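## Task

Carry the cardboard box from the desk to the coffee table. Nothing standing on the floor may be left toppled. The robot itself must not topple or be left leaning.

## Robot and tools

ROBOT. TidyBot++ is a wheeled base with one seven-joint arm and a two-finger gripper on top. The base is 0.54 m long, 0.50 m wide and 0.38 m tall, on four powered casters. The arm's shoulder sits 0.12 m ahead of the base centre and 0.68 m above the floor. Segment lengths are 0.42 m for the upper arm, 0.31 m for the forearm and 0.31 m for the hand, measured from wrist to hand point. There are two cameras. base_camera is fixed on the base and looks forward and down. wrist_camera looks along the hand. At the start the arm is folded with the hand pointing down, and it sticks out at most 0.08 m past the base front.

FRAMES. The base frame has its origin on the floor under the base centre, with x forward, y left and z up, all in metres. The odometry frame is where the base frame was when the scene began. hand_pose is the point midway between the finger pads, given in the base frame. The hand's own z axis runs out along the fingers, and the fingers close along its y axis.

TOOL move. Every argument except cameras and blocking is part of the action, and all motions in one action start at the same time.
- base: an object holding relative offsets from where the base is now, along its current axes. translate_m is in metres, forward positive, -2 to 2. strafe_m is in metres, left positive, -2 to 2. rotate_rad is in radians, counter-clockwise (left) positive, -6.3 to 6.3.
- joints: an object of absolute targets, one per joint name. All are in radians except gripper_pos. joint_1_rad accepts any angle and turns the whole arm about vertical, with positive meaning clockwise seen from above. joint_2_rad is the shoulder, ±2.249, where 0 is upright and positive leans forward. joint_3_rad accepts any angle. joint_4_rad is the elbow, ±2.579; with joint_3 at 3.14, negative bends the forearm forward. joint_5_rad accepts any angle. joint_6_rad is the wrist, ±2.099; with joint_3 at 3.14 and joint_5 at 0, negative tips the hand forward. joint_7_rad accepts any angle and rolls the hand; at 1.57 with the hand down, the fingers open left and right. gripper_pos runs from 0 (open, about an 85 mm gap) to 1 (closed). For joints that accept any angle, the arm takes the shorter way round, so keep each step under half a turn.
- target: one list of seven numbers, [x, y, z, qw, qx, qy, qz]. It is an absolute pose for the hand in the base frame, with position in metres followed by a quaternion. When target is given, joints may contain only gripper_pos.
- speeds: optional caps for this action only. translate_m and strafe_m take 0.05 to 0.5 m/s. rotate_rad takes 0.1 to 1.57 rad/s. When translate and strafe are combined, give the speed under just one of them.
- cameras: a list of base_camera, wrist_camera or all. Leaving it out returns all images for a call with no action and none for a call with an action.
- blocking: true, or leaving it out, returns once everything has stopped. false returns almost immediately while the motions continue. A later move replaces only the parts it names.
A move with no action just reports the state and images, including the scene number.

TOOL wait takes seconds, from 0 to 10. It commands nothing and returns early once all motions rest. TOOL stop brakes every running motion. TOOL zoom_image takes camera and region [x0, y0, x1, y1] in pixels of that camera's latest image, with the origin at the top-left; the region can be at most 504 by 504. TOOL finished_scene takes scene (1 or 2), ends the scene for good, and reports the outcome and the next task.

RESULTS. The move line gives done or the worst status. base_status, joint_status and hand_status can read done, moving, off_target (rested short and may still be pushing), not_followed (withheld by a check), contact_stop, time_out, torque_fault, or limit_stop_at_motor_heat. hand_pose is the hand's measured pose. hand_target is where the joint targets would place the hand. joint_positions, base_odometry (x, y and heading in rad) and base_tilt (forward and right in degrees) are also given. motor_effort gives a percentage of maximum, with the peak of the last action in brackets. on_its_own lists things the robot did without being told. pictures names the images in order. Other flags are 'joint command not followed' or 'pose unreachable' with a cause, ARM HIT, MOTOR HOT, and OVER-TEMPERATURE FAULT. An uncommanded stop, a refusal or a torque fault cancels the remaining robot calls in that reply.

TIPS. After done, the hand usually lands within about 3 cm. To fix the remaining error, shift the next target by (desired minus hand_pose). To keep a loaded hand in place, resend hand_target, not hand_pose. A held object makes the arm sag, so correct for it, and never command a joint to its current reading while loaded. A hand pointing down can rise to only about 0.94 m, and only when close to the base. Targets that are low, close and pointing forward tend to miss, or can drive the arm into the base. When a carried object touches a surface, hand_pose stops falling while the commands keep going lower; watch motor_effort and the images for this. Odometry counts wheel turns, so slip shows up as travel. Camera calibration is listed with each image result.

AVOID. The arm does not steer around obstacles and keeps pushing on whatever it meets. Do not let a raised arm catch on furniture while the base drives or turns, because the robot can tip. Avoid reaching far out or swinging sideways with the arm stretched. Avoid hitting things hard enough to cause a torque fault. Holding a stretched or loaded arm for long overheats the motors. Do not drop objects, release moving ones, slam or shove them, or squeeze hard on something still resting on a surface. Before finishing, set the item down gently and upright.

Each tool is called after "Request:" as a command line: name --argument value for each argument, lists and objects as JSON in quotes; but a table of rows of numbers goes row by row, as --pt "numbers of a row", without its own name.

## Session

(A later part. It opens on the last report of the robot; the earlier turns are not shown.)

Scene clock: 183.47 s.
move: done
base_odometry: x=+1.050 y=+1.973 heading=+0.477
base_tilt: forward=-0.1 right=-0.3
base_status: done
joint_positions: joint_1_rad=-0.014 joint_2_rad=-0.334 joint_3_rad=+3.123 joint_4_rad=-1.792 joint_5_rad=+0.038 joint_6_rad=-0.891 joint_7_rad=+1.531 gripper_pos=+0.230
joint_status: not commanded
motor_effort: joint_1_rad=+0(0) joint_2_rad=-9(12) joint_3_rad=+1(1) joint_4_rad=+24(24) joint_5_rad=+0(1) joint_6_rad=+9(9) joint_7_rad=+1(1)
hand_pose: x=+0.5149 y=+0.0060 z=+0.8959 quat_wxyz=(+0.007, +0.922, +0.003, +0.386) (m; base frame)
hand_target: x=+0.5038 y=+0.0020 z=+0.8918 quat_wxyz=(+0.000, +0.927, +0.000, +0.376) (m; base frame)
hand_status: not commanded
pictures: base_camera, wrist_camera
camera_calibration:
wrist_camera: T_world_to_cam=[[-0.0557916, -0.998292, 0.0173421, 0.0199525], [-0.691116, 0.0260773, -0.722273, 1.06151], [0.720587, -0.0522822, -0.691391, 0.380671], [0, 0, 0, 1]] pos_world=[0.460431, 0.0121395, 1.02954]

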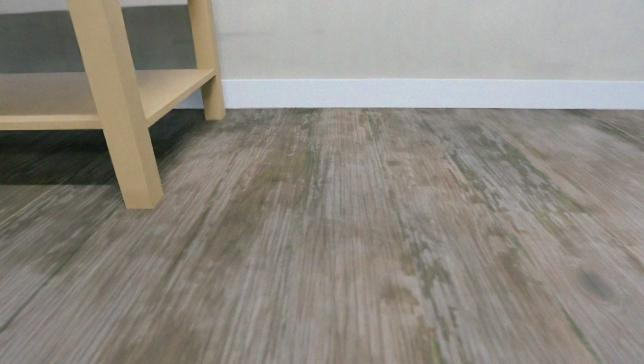

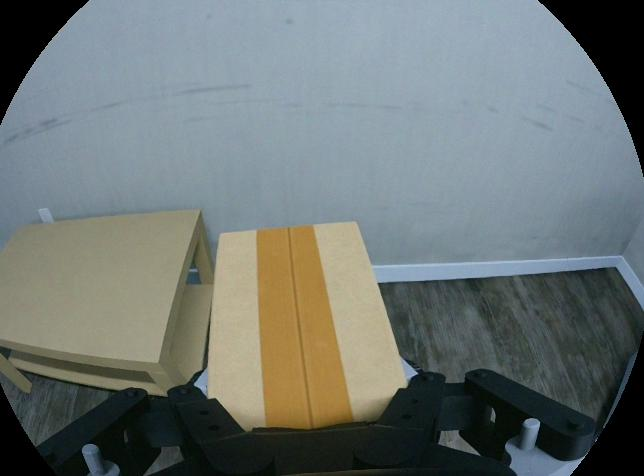

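Request:
move --base '{"translate_m":0.24,"strafe_m":0.5}' --cameras '["base_camera"]'

Request:
move --target '[0.70, 0.0, 0.64, 0, 0.930, 0, 0.3675]' --cameras '["all"]'

Scene clock: 195.60 s.
move: done
base_odometry: x=+1.034 y=+2.527 heading=+0.477
base_tilt: forward=-0.1 right=-0.4
base_status: done
joint_positions: joint_1_rad=-0.014 joint_2_rad=-0.334 joint_3_rad=+3.123 joint_4_rad=-1.792 joint_5_rad=+0.037 joint_6_rad=-0.891 joint_7_rad=+1.531 gripper_pos=+0.230
joint_status: not commanded
motor_effort: joint_1_rad=+0(1) joint_2_rad=-9(10) joint_3_rad=+1(2) joint_4_rad=+24(24) joint_5_rad=+0(1) joint_6_rad=+9(9) joint_7_rad=+1(1)
hand_pose: x=+0.5149 y=+0.0059 z=+0.8959 quat_wxyz=(+0.007, +0.922, +0.002, +0.386) (m; base frame)
hand_target: x=+0.5038 y=+0.0020 z=+0.8918 quat_wxyz=(+0.000, +0.927, +0.000, +0.376) (m; base frame)
hand_status: not commanded
pictures: base_camera

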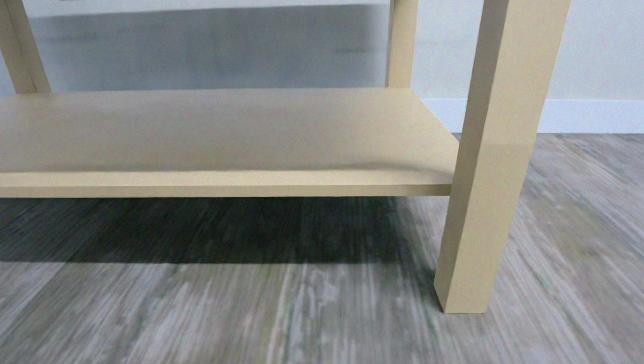

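Scene clock: 197.90 s.
move: done
base_odometry: x=+1.034 y=+2.527 heading=+0.477
base_tilt: forward=-0.2 right=-0.4
base_status: not commanded
joint_positions: joint_1_rad=-0.012 joint_2_rad=+0.333 joint_3_rad=+3.123 joint_4_rad=-1.971 joint_5_rad=+0.037 joint_6_rad=-0.162 joint_7_rad=+1.539 gripper_pos=+0.230
joint_status: not commanded
motor_effort: joint_1_rad=+0(0) joint_2_rad=-29(31) joint_3_rad=+0(1) joint_4_rad=+18(24) joint_5_rad=+0(0) joint_6_rad=+7(9) joint_7_rad=+1(1)
hand_pose: x=+0.6843 y=+0.0163 z=+0.6263 quat_wxyz=(-0.004, +0.943, +0.014, +0.331) (m; base frame)
hand_target: x=+0.7000 y=+0.0000 z=+0.6400 quat_wxyz=(+0.000, +0.930, +0.000, +0.368) (m; base frame)
hand_status: done (0.026 m and 4.7 deg from the pose sent, 0.316 m and 2.4 deg at the start)
pictures: base_camera, wrist_camera
camera_calibration:
wrist_camera: T_world_to_cam=[[-0.0258746, -0.999618, 0.00971756, 0.0286734], [-0.771362, 0.0137812, -0.636248, 0.984783], [0.635871, -0.0239584, -0.771424, 0.180434], [0, 0, 0, 1]] pos_world=[0.645633, 0.0194139, 0.765478]

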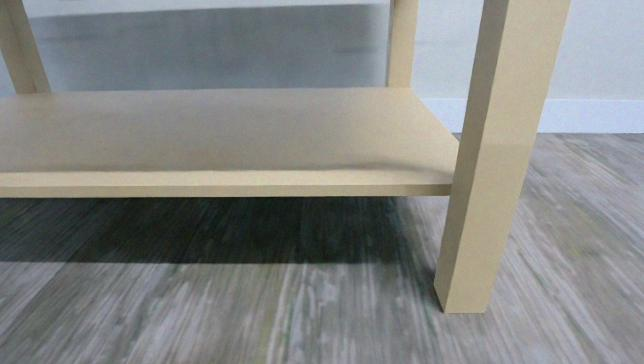

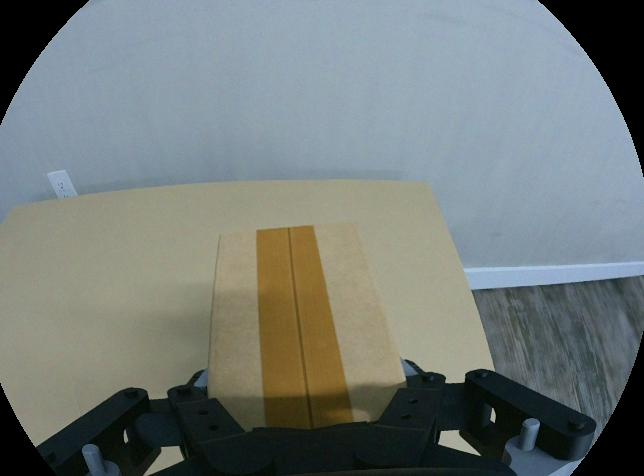

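Request:
move --target '[0.71, 0.0, 0.57, 0, 0.9206, 0, 0.3906]'

Request:
move --target '[0.71, 0.0, 0.535, 0, 0.9206, 0, 0.3906]' --cameras '["wrist_camera"]'

Scene clock: 202.17 s.
move: done
base_odometry: x=+1.034 y=+2.527 heading=+0.477
base_tilt: forward=-0.1 right=-0.4
base_status: not commanded
joint_positions: joint_1_rad=-0.012 joint_2_rad=+0.506 joint_3_rad=+3.123 joint_4_rad=-2.080 joint_5_rad=+0.037 joint_6_rad=+0.153 joint_7_rad=+1.539 gripper_pos=+0.230
joint_status: not commanded
motor_effort: joint_1_rad=+0(1) joint_2_rad=-32(34) joint_3_rad=+0(1) joint_4_rad=+15(18) joint_5_rad=+0(1) joint_6_rad=+8(9) joint_7_rad=+1(1)
hand_pose: x=+0.6909 y=+0.0202 z=+0.5467 quat_wxyz=(-0.011, +0.938, +0.015, +0.347) (m; base frame)
hand_target: x=+0.7100 y=+0.0000 z=+0.5700 quat_wxyz=(+0.000, +0.921, +0.000, +0.391) (m; base frame)
hand_status: done (0.036 m and 5.8 deg from the pose sent, 0.064 m and 7.5 deg at the start)
camera_calibration:
wrist_camera: T_world_to_cam=[[-0.0199578, -0.999794, -0.00364969, 0.036752], [-0.750008, 0.0173852, -0.6612, 0.938016], [0.661127, -0.0104588, -0.750201, 0.0855115], [0, 0, 0, 1]] pos_world=[0.64772, 0.0213311, 0.684501]

Scene clock: 203.37 s.
move: done
base_odometry: x=+1.034 y=+2.527 heading=+0.477
base_tilt: forward=-0.2 right=-0.4
base_status: not commanded
joint_positions: joint_1_rad=-0.012 joint_2_rad=+0.584 joint_3_rad=+3.123 joint_4_rad=-2.103 joint_5_rad=+0.037 joint_6_rad=+0.268 joint_7_rad=+1.539 gripper_pos=+0.230
joint_status: not commanded
motor_effort: joint_1_rad=+0(1) joint_2_rad=-33(35) joint_3_rad=+0(1) joint_4_rad=+13(15) joint_5_rad=+0(0) joint_6_rad=+8(9) joint_7_rad=+1(1)
hand_pose: x=+0.6942 y=+0.0216 z=+0.5171 quat_wxyz=(-0.013, +0.935, +0.014, +0.353) (m; base frame)
hand_target: x=+0.7100 y=+0.0000 z=+0.5350 quat_wxyz=(+0.000, +0.921, +0.000, +0.391) (m; base frame)
hand_status: done (0.032 m and 5.1 deg from the pose sent, 0.030 m and 5.8 deg at the start)
pictures: wrist_camera
camera_calibration:
wrist_camera: T_world_to_cam=[[-0.0186171, -0.999784, -0.00921698, 0.0400458], [-0.741219, 0.019988, -0.670966, 0.919746], [0.671005, -0.00565967, -0.741431, 0.0497198], [0, 0, 0, 1]] pos_world=[0.649117, 0.0219347, 0.654351]

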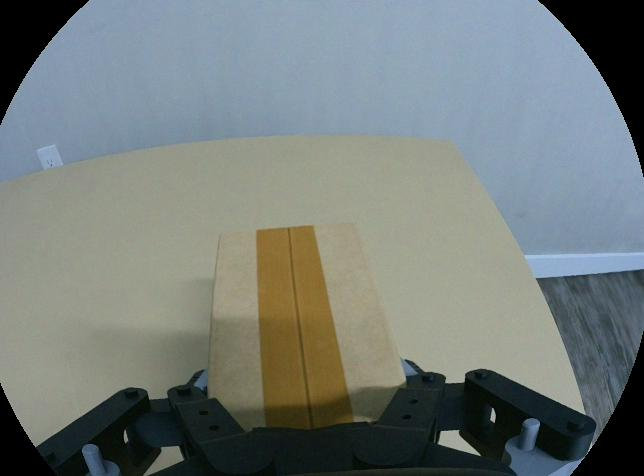

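Request:
move --target '[0.71, 0.0, 0.515, 0, 0.9143, 0, 0.405]'

Request:
move --target '[0.71, 0.0, 0.50, 0, 0.9143, 0, 0.405]'

Request:
move --target '[0.71, 0.0, 0.49, 0, 0.9143, 0, 0.405]' --cameras '["wrist_camera"]'

Scene clock: 207.53 s.
move: done
base_odometry: x=+1.034 y=+2.527 heading=+0.477
base_tilt: forward=-0.1 right=-0.4
base_status: not commanded
joint_positions: joint_1_rad=-0.012 joint_2_rad=+0.645 joint_3_rad=+3.123 joint_4_rad=-2.138 joint_5_rad=+0.037 joint_6_rad=+0.400 joint_7_rad=+1.539 gripper_pos=+0.230
joint_status: not commanded
motor_effort: joint_1_rad=+0(0) joint_2_rad=-33(35) joint_3_rad=+0(1) joint_4_rad=+12(14) joint_5_rad=+0(0) joint_6_rad=+8(9) joint_7_rad=+1(1)
hand_pose: x=+0.6961 y=+0.0231 z=+0.4982 quat_wxyz=(-0.016, +0.929, +0.014, +0.370) (m; base frame)
hand_target: x=+0.7100 y=+0.0000 z=+0.5150 quat_wxyz=(+0.000, +0.914, +0.000, +0.405) (m; base frame)
hand_status: done (0.032 m and 4.9 deg from the pose sent, 0.027 m and 6.8 deg at the start)
camera_calibration:
wrist_camera: T_world_to_cam=[[-0.0172908, -0.999719, -0.0161987, 0.0439667], [-0.716117, 0.0236888, -0.697578, 0.904187], [0.697766, -0.000461531, -0.716326, 0.0032253], [0, 0, 0, 1]] pos_world=[0.646014, 0.0225368, 0.633763]

Scene clock: 208.30 s.
move: done
base_odometry: x=+1.034 y=+2.527 heading=+0.477
base_tilt: forward=-0.1 right=-0.4
base_status: not commanded
joint_positions: joint_1_rad=-0.012 joint_2_rad=+0.683 joint_3_rad=+3.123 joint_4_rad=-2.141 joint_5_rad=+0.037 joint_6_rad=+0.445 joint_7_rad=+1.539 gripper_pos=+0.230
joint_status: not commanded
motor_effort: joint_1_rad=+0(0) joint_2_rad=-34(35) joint_3_rad=+0(1) joint_4_rad=+11(12) joint_5_rad=+0(0) joint_6_rad=+8(9) joint_7_rad=+1(1)
hand_pose: x=+0.6974 y=+0.0236 z=+0.4851 quat_wxyz=(-0.017, +0.928, +0.014, +0.372) (m; base frame)
hand_target: x=+0.7100 y=+0.0000 z=+0.5000 quat_wxyz=(+0.000, +0.914, +0.000, +0.405) (m; base frame)
hand_status: done (0.031 m and 4.8 deg from the pose sent, 0.027 m and 4.9 deg at the start)
camera_calibration:
wrist_camera: T_world_to_cam=[[-0.0171042, -0.999682, -0.0185353, 0.045292], [-0.713192, 0.0251909, -0.700516, 0.895315], [0.70076, 0.00123747, -0.713396, -0.0105697], [0, 0, 0, 1]] pos_world=[0.646713, 0.0227369, 0.620481]

Scene clock: 209.00 s.
move: done
base_odometry: x=+1.034 y=+2.527 heading=+0.477
base_tilt: forward=-0.2 right=-0.4
base_status: not commanded
joint_positions: joint_1_rad=-0.012 joint_2_rad=+0.708 joint_3_rad=+3.123 joint_4_rad=-2.142 joint_5_rad=+0.037 joint_6_rad=+0.475 joint_7_rad=+1.539 gripper_pos=+0.230
joint_status: not commanded
motor_effort: joint_1_rad=+0(0) joint_2_rad=-34(35) joint_3_rad=-1(1) joint_4_rad=+11(12) joint_5_rad=+0(1) joint_6_rad=+8(9) joint_7_rad=+1(1)
hand_pose: x=+0.6979 y=+0.0239 z=+0.4760 quat_wxyz=(-0.018, +0.927, +0.013, +0.373) (m; base frame)
hand_target: x=+0.7100 y=+0.0000 z=+0.4900 quat_wxyz=(+0.000, +0.914, +0.000, +0.405) (m; base frame)
hand_status: done (0.030 m and 4.7 deg from the pose sent, 0.027 m and 4.8 deg at the start)
pictures: wrist_camera
camera_calibration:
wrist_camera: T_world_to_cam=[[-0.0170801, -0.999654, -0.0199794, 0.0460948], [-0.711897, 0.0261898, -0.701796, 0.88908], [0.702076, 0.00223652, -0.712098, -0.0190753], [0, 0, 0, 1]] pos_world=[0.647113, 0.0228367, 0.61129]

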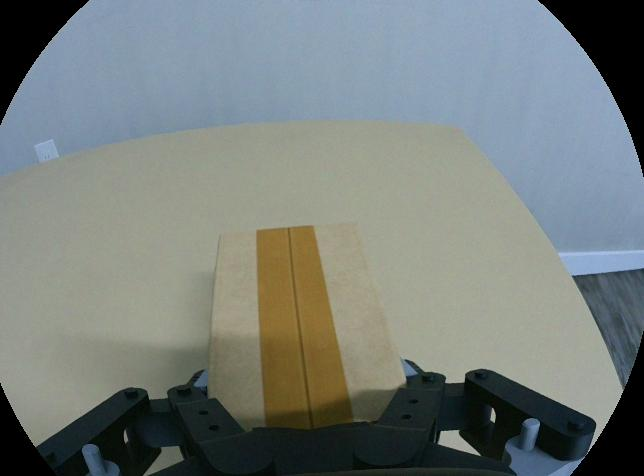

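Request:
move --target '[0.71, 0.0, 0.482, 0, 0.9143, 0, 0.405]'

Request:
move --target '[0.71, 0.0, 0.474, 0, 0.9143, 0, 0.405]'

Request:
move --target '[0.71, 0.0, 0.466, 0, 0.9143, 0, 0.405]' --cameras '["wrist_camera"]'

Scene clock: 212.40 s.
move: done
base_odometry: x=+1.034 y=+2.527 heading=+0.477
base_tilt: forward=-0.1 right=-0.3
base_status: not commanded
joint_positions: joint_1_rad=-0.012 joint_2_rad=+0.724 joint_3_rad=+3.124 joint_4_rad=-2.143 joint_5_rad=+0.037 joint_6_rad=+0.501 joint_7_rad=+1.539 gripper_pos=+0.230
joint_status: not commanded
motor_effort: joint_1_rad=+0(0) joint_2_rad=-33(35) joint_3_rad=-1(1) joint_4_rad=+10(11) joint_5_rad=+0(0) joint_6_rad=+8(9) joint_7_rad=+1(1)
hand_pose: x=+0.7003 y=+0.0240 z=+0.4724 quat_wxyz=(-0.018, +0.926, +0.013, +0.378) (m; base frame)
hand_target: x=+0.7100 y=+0.0000 z=+0.4820 quat_wxyz=(+0.000, +0.914, +0.000, +0.405) (m; base frame)
hand_status: done (0.028 m and 4.2 deg from the pose sent, 0.027 m and 4.7 deg at the start)
camera_calibration:
wrist_camera: T_world_to_cam=[[-0.0170927, -0.999626, -0.0213493, 0.0468671], [-0.704953, 0.0271907, -0.708733, 0.886553], [0.709048, 0.00293607, -0.705154, -0.031498], [0, 0, 0, 1]] pos_world=[0.648113, 0.0228361, 0.607119]

Scene clock: 213.00 s.
move: done
base_odometry: x=+1.034 y=+2.527 heading=+0.477
base_tilt: forward=-0.1 right=-0.3
base_status: not commanded
joint_positions: joint_1_rad=-0.012 joint_2_rad=+0.734 joint_3_rad=+3.124 joint_4_rad=-2.143 joint_5_rad=+0.037 joint_6_rad=+0.528 joint_7_rad=+1.539 gripper_pos=+0.230
joint_status: not commanded
motor_effort: joint_1_rad=+0(0) joint_2_rad=-32(34) joint_3_rad=-1(1) joint_4_rad=+9(11) joint_5_rad=+0(0) joint_6_rad=+7(8) joint_7_rad=+1(1)
hand_pose: x=+0.7043 y=+0.0241 z=+0.4726 quat_wxyz=(-0.019, +0.922, +0.013, +0.386) (m; base frame)
hand_target: x=+0.7100 y=+0.0000 z=+0.4740 quat_wxyz=(+0.000, +0.914, +0.000, +0.405) (m; base frame)
hand_status: done (0.025 m and 3.5 deg from the pose sent, 0.026 m and 4.2 deg at the start)
camera_calibration:
wrist_camera: T_world_to_cam=[[-0.0171899, -0.999591, -0.0228571, 0.0477536], [-0.692447, 0.0283926, -0.72091, 0.886381], [0.721264, 0.00343492, -0.692651, -0.0486914], [0, 0, 0, 1]] pos_world=[0.649712, 0.0227347, 0.606366]

Scene clock: 213.60 s.
move: done
base_odometry: x=+1.034 y=+2.527 heading=+0.477
base_tilt: forward=-0.1 right=-0.4
base_status: not commanded
joint_positions: joint_1_rad=-0.012 joint_2_rad=+0.744 joint_3_rad=+3.125 joint_4_rad=-2.143 joint_5_rad=+0.037 joint_6_rad=+0.556 joint_7_rad=+1.539 gripper_pos=+0.230
joint_status: not commanded
motor_effort: joint_1_rad=+0(0) joint_2_rad=-30(32) joint_3_rad=-1(1) joint_4_rad=+8(10) joint_5_rad=+0(1) joint_6_rad=+6(7) joint_7_rad=+0(1)
hand_pose: x=+0.7082 y=+0.0241 z=+0.4728 quat_wxyz=(-0.019, +0.919, +0.012, +0.394) (m; base frame)
hand_target: x=+0.7100 y=+0.0000 z=+0.4660 quat_wxyz=(+0.000, +0.914, +0.000, +0.405) (m; base frame)
hand_status: done (0.025 m and 2.9 deg from the pose sent, 0.026 m and 3.5 deg at the start)
pictures: wrist_camera
camera_calibration:
wrist_camera: T_world_to_cam=[[-0.0171566, -0.999554, -0.024445, 0.0486019], [-0.679521, 0.0295911, -0.733059, 0.88586], [0.733456, 0.00403401, -0.679725, -0.0661463], [0, 0, 0, 1]] pos_world=[0.651309, 0.0226335, 0.605615]

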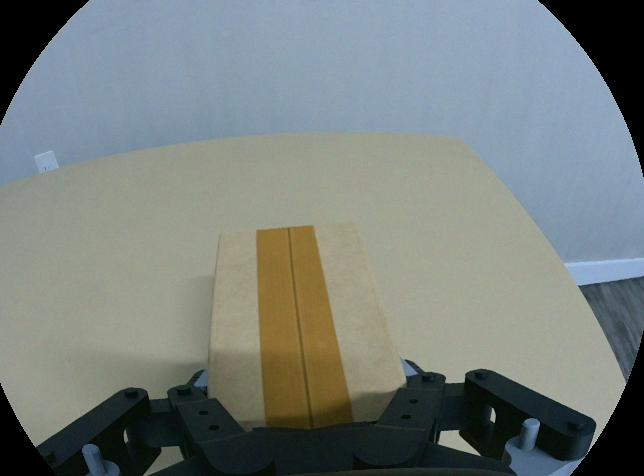

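Request:
move --target '[0.705, 0.0, 0.468, 0, 0.925, 0, 0.380]'

Request:
move --target '[0.702, 0.0, 0.468, 0, 0.931, 0, 0.365]' --cameras '["wrist_camera"]'

Scene clock: 217.53 s.
move: done
base_odometry: x=+1.034 y=+2.527 heading=+0.477
base_tilt: forward=-0.2 right=-0.4
base_status: not commanded
joint_positions: joint_1_rad=-0.012 joint_2_rad=+0.741 joint_3_rad=+3.125 joint_4_rad=-2.133 joint_5_rad=+0.037 joint_6_rad=+0.532 joint_7_rad=+1.539 gripper_pos=+0.230
joint_status: not commanded
motor_effort: joint_1_rad=+0(1) joint_2_rad=-31(32) joint_3_rad=+0(1) joint_4_rad=+9(10) joint_5_rad=+0(1) joint_6_rad=+7(7) joint_7_rad=+1(1)
hand_pose: x=+0.7089 y=+0.0239 z=+0.4726 quat_wxyz=(-0.019, +0.921, +0.013, +0.389) (m; base frame)
hand_target: x=+0.7050 y=+0.0000 z=+0.4680 quat_wxyz=(+0.000, +0.925, +0.000, +0.380) (m; base frame)
hand_status: done (0.025 m and 2.8 deg from the pose sent, 0.025 m and 3.2 deg at the start)
camera_calibration:
wrist_camera: T_world_to_cam=[[-0.0175904, -0.999581, -0.0229929, 0.0479492], [-0.68726, 0.0287904, -0.725841, 0.888195], [0.726199, 0.00303425, -0.687478, -0.0579021], [0, 0, 0, 1]] pos_world=[0.653312, 0.0225333, 0.605984]

Scene clock: 218.10 s.
move: done
base_odometry: x=+1.034 y=+2.527 heading=+0.477
base_tilt: forward=-0.2 right=-0.4
base_status: not commanded
joint_positions: joint_1_rad=-0.012 joint_2_rad=+0.736 joint_3_rad=+3.125 joint_4_rad=-2.121 joint_5_rad=+0.037 joint_6_rad=+0.501 joint_7_rad=+1.539 gripper_pos=+0.230
joint_status: not commanded
motor_effort: joint_1_rad=+1(2) joint_2_rad=-31(32) joint_3_rad=+0(1) joint_4_rad=+9(10) joint_5_rad=+0(1) joint_6_rad=+7(7) joint_7_rad=+0(1)
hand_pose: x=+0.7095 y=+0.0236 z=+0.4722 quat_wxyz=(-0.018, +0.924, +0.013, +0.383) (m; base frame)
hand_target: x=+0.7020 y=+0.0000 z=+0.4680 quat_wxyz=(+0.000, +0.931, +0.000, +0.365) (m; base frame)
hand_status: done (0.025 m and 3.3 deg from the pose sent, 0.025 m and 4.0 deg at the start)
pictures: wrist_camera
camera_calibration:
wrist_camera: T_world_to_cam=[[-0.0180674, -0.999612, -0.021196, 0.0471275], [-0.697207, 0.0277909, -0.716331, 0.89103], [0.716642, 0.00183575, -0.697439, -0.0470676], [0, 0, 0, 1]] pos_world=[0.655815, 0.0224331, 0.606445]

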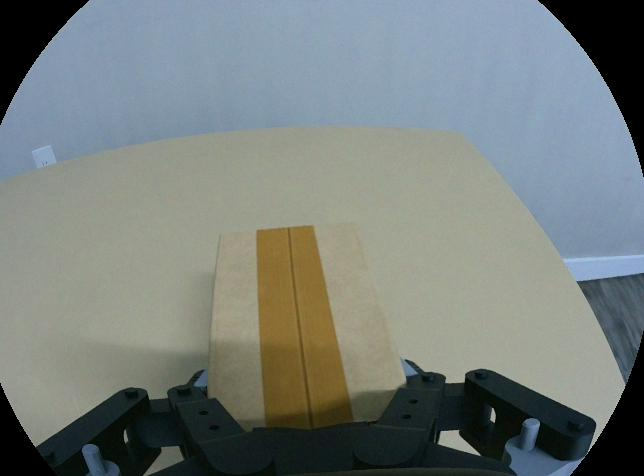

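Request:
move --joints '{"gripper_pos":0.2}'

Request:
move --joints '{"gripper_pos":0.0}' --cameras '["wrist_camera"]'

Scene clock: 221.17 s.
move: done
base_odometry: x=+1.034 y=+2.527 heading=+0.477
base_tilt: forward=-0.2 right=-0.4
base_status: not commanded
joint_positions: joint_1_rad=-0.012 joint_2_rad=+0.737 joint_3_rad=+3.125 joint_4_rad=-2.121 joint_5_rad=+0.037 joint_6_rad=+0.501 joint_7_rad=+1.539 gripper_pos=+0.200
joint_status: all done
motor_effort: joint_1_rad=+0(1) joint_2_rad=-33(36) joint_3_rad=+0(1) joint_4_rad=+9(11) joint_5_rad=-1(1) joint_6_rad=+7(9) joint_7_rad=+1(1)
hand_pose: x=+0.7093 y=+0.0236 z=+0.4718 quat_wxyz=(-0.018, +0.924, +0.013, +0.382) (m; base frame)
hand_target: x=+0.7020 y=+0.0000 z=+0.4680 quat_wxyz=(+0.000, +0.931, +0.000, +0.365) (m; base frame)
hand_status: not commanded
camera_calibration:
wrist_camera: T_world_to_cam=[[-0.0180827, -0.999612, -0.0211834, 0.0471195], [-0.697714, 0.0277912, -0.715838, 0.890706], [0.716149, 0.00183568, -0.697945, -0.0466458], [0, 0, 0, 1]] pos_world=[0.655715, 0.0224331, 0.606043]

Scene clock: 221.80 s.
move: done
base_odometry: x=+1.034 y=+2.527 heading=+0.477
base_tilt: forward=-0.2 right=-0.4
base_status: not commanded
joint_positions: joint_1_rad=-0.012 joint_2_rad=+0.737 joint_3_rad=+3.125 joint_4_rad=-2.121 joint_5_rad=+0.037 joint_6_rad=+0.501 joint_7_rad=+1.539 gripper_pos=+0.000
joint_status: all done
motor_effort: joint_1_rad=+0(0) joint_2_rad=-33(34) joint_3_rad=-1(1) joint_4_rad=+10(10) joint_5_rad=+0(0) joint_6_rad=+7(7) joint_7_rad=+1(1)
hand_pose: x=+0.7093 y=+0.0236 z=+0.4718 quat_wxyz=(-0.018, +0.924, +0.013, +0.382) (m; base frame)
hand_target: x=+0.7020 y=+0.0000 z=+0.4680 quat_wxyz=(+0.000, +0.931, +0.000, +0.365) (m; base frame)
hand_status: not commanded
pictures: wrist_camera
camera_calibration:
wrist_camera: T_world_to_cam=[[-0.0180827, -0.999612, -0.0211834, 0.0471195], [-0.697714, 0.0277912, -0.715838, 0.890706], [0.716149, 0.00183568, -0.697945, -0.0466458], [0, 0, 0, 1]] pos_world=[0.655715, 0.0224331, 0.606043]

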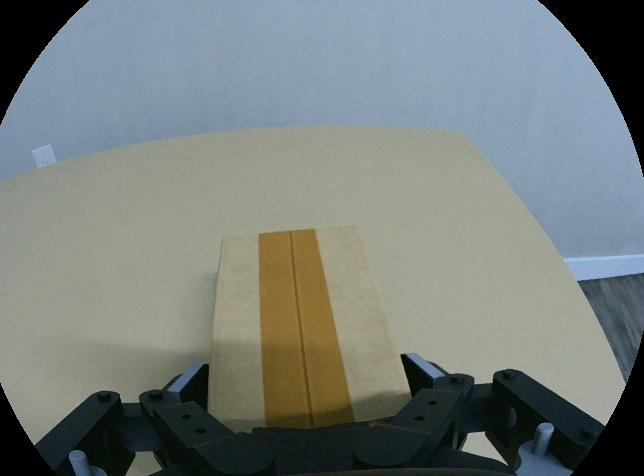

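Request:
move --joints '{"joint_2_rad":0.25,"joint_4_rad":-2.12,"joint_6_rad":0.0}' --cameras '["wrist_camera"]'

Scene clock: 227.97 s.
move: done
base_odometry: x=+1.034 y=+2.527 heading=+0.477
base_tilt: forward=-0.1 right=-0.4
base_status: not commanded
joint_positions: joint_1_rad=-0.012 joint_2_rad=+0.280 joint_3_rad=+3.125 joint_4_rad=-2.121 joint_5_rad=+0.037 joint_6_rad=+0.085 joint_7_rad=+1.539 gripper_pos=+0.000
joint_status: all done
motor_effort: joint_1_rad=+0(0) joint_2_rad=-25(35) joint_3_rad=+0(1) joint_4_rad=+16(17) joint_5_rad=+0(1) joint_6_rad=+7(8) joint_7_rad=+1(1)
hand_pose: x=+0.6759 y=+0.0181 z=+0.6433 quat_wxyz=(-0.008, +0.916, +0.015, +0.401) (m; base frame)
hand_target: x=+0.6594 y=-0.0015 z=+0.6410 quat_wxyz=(+0.002, +0.927, -0.001, +0.376) (m; base frame)
hand_status: not commanded
pictures: wrist_camera
camera_calibration:
wrist_camera: T_world_to_cam=[[-0.0216733, -0.99976, -0.00310515, 0.0354968], [-0.667572, 0.0167838, -0.744356, 0.988457], [0.74423, -0.0140597, -0.667776, 0.0588722], [0, 0, 0, 1]] pos_world=[0.616821, 0.0197259, 0.775187]

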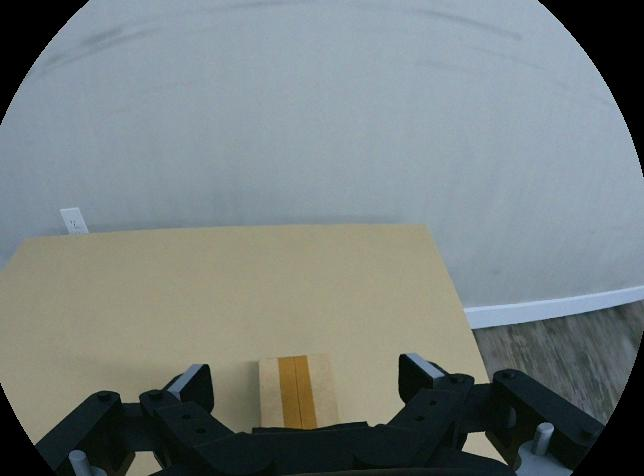

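Box is on the table, released, arm clear.

Request:
finished_scene --scene 2

The scene is finished: the task was done.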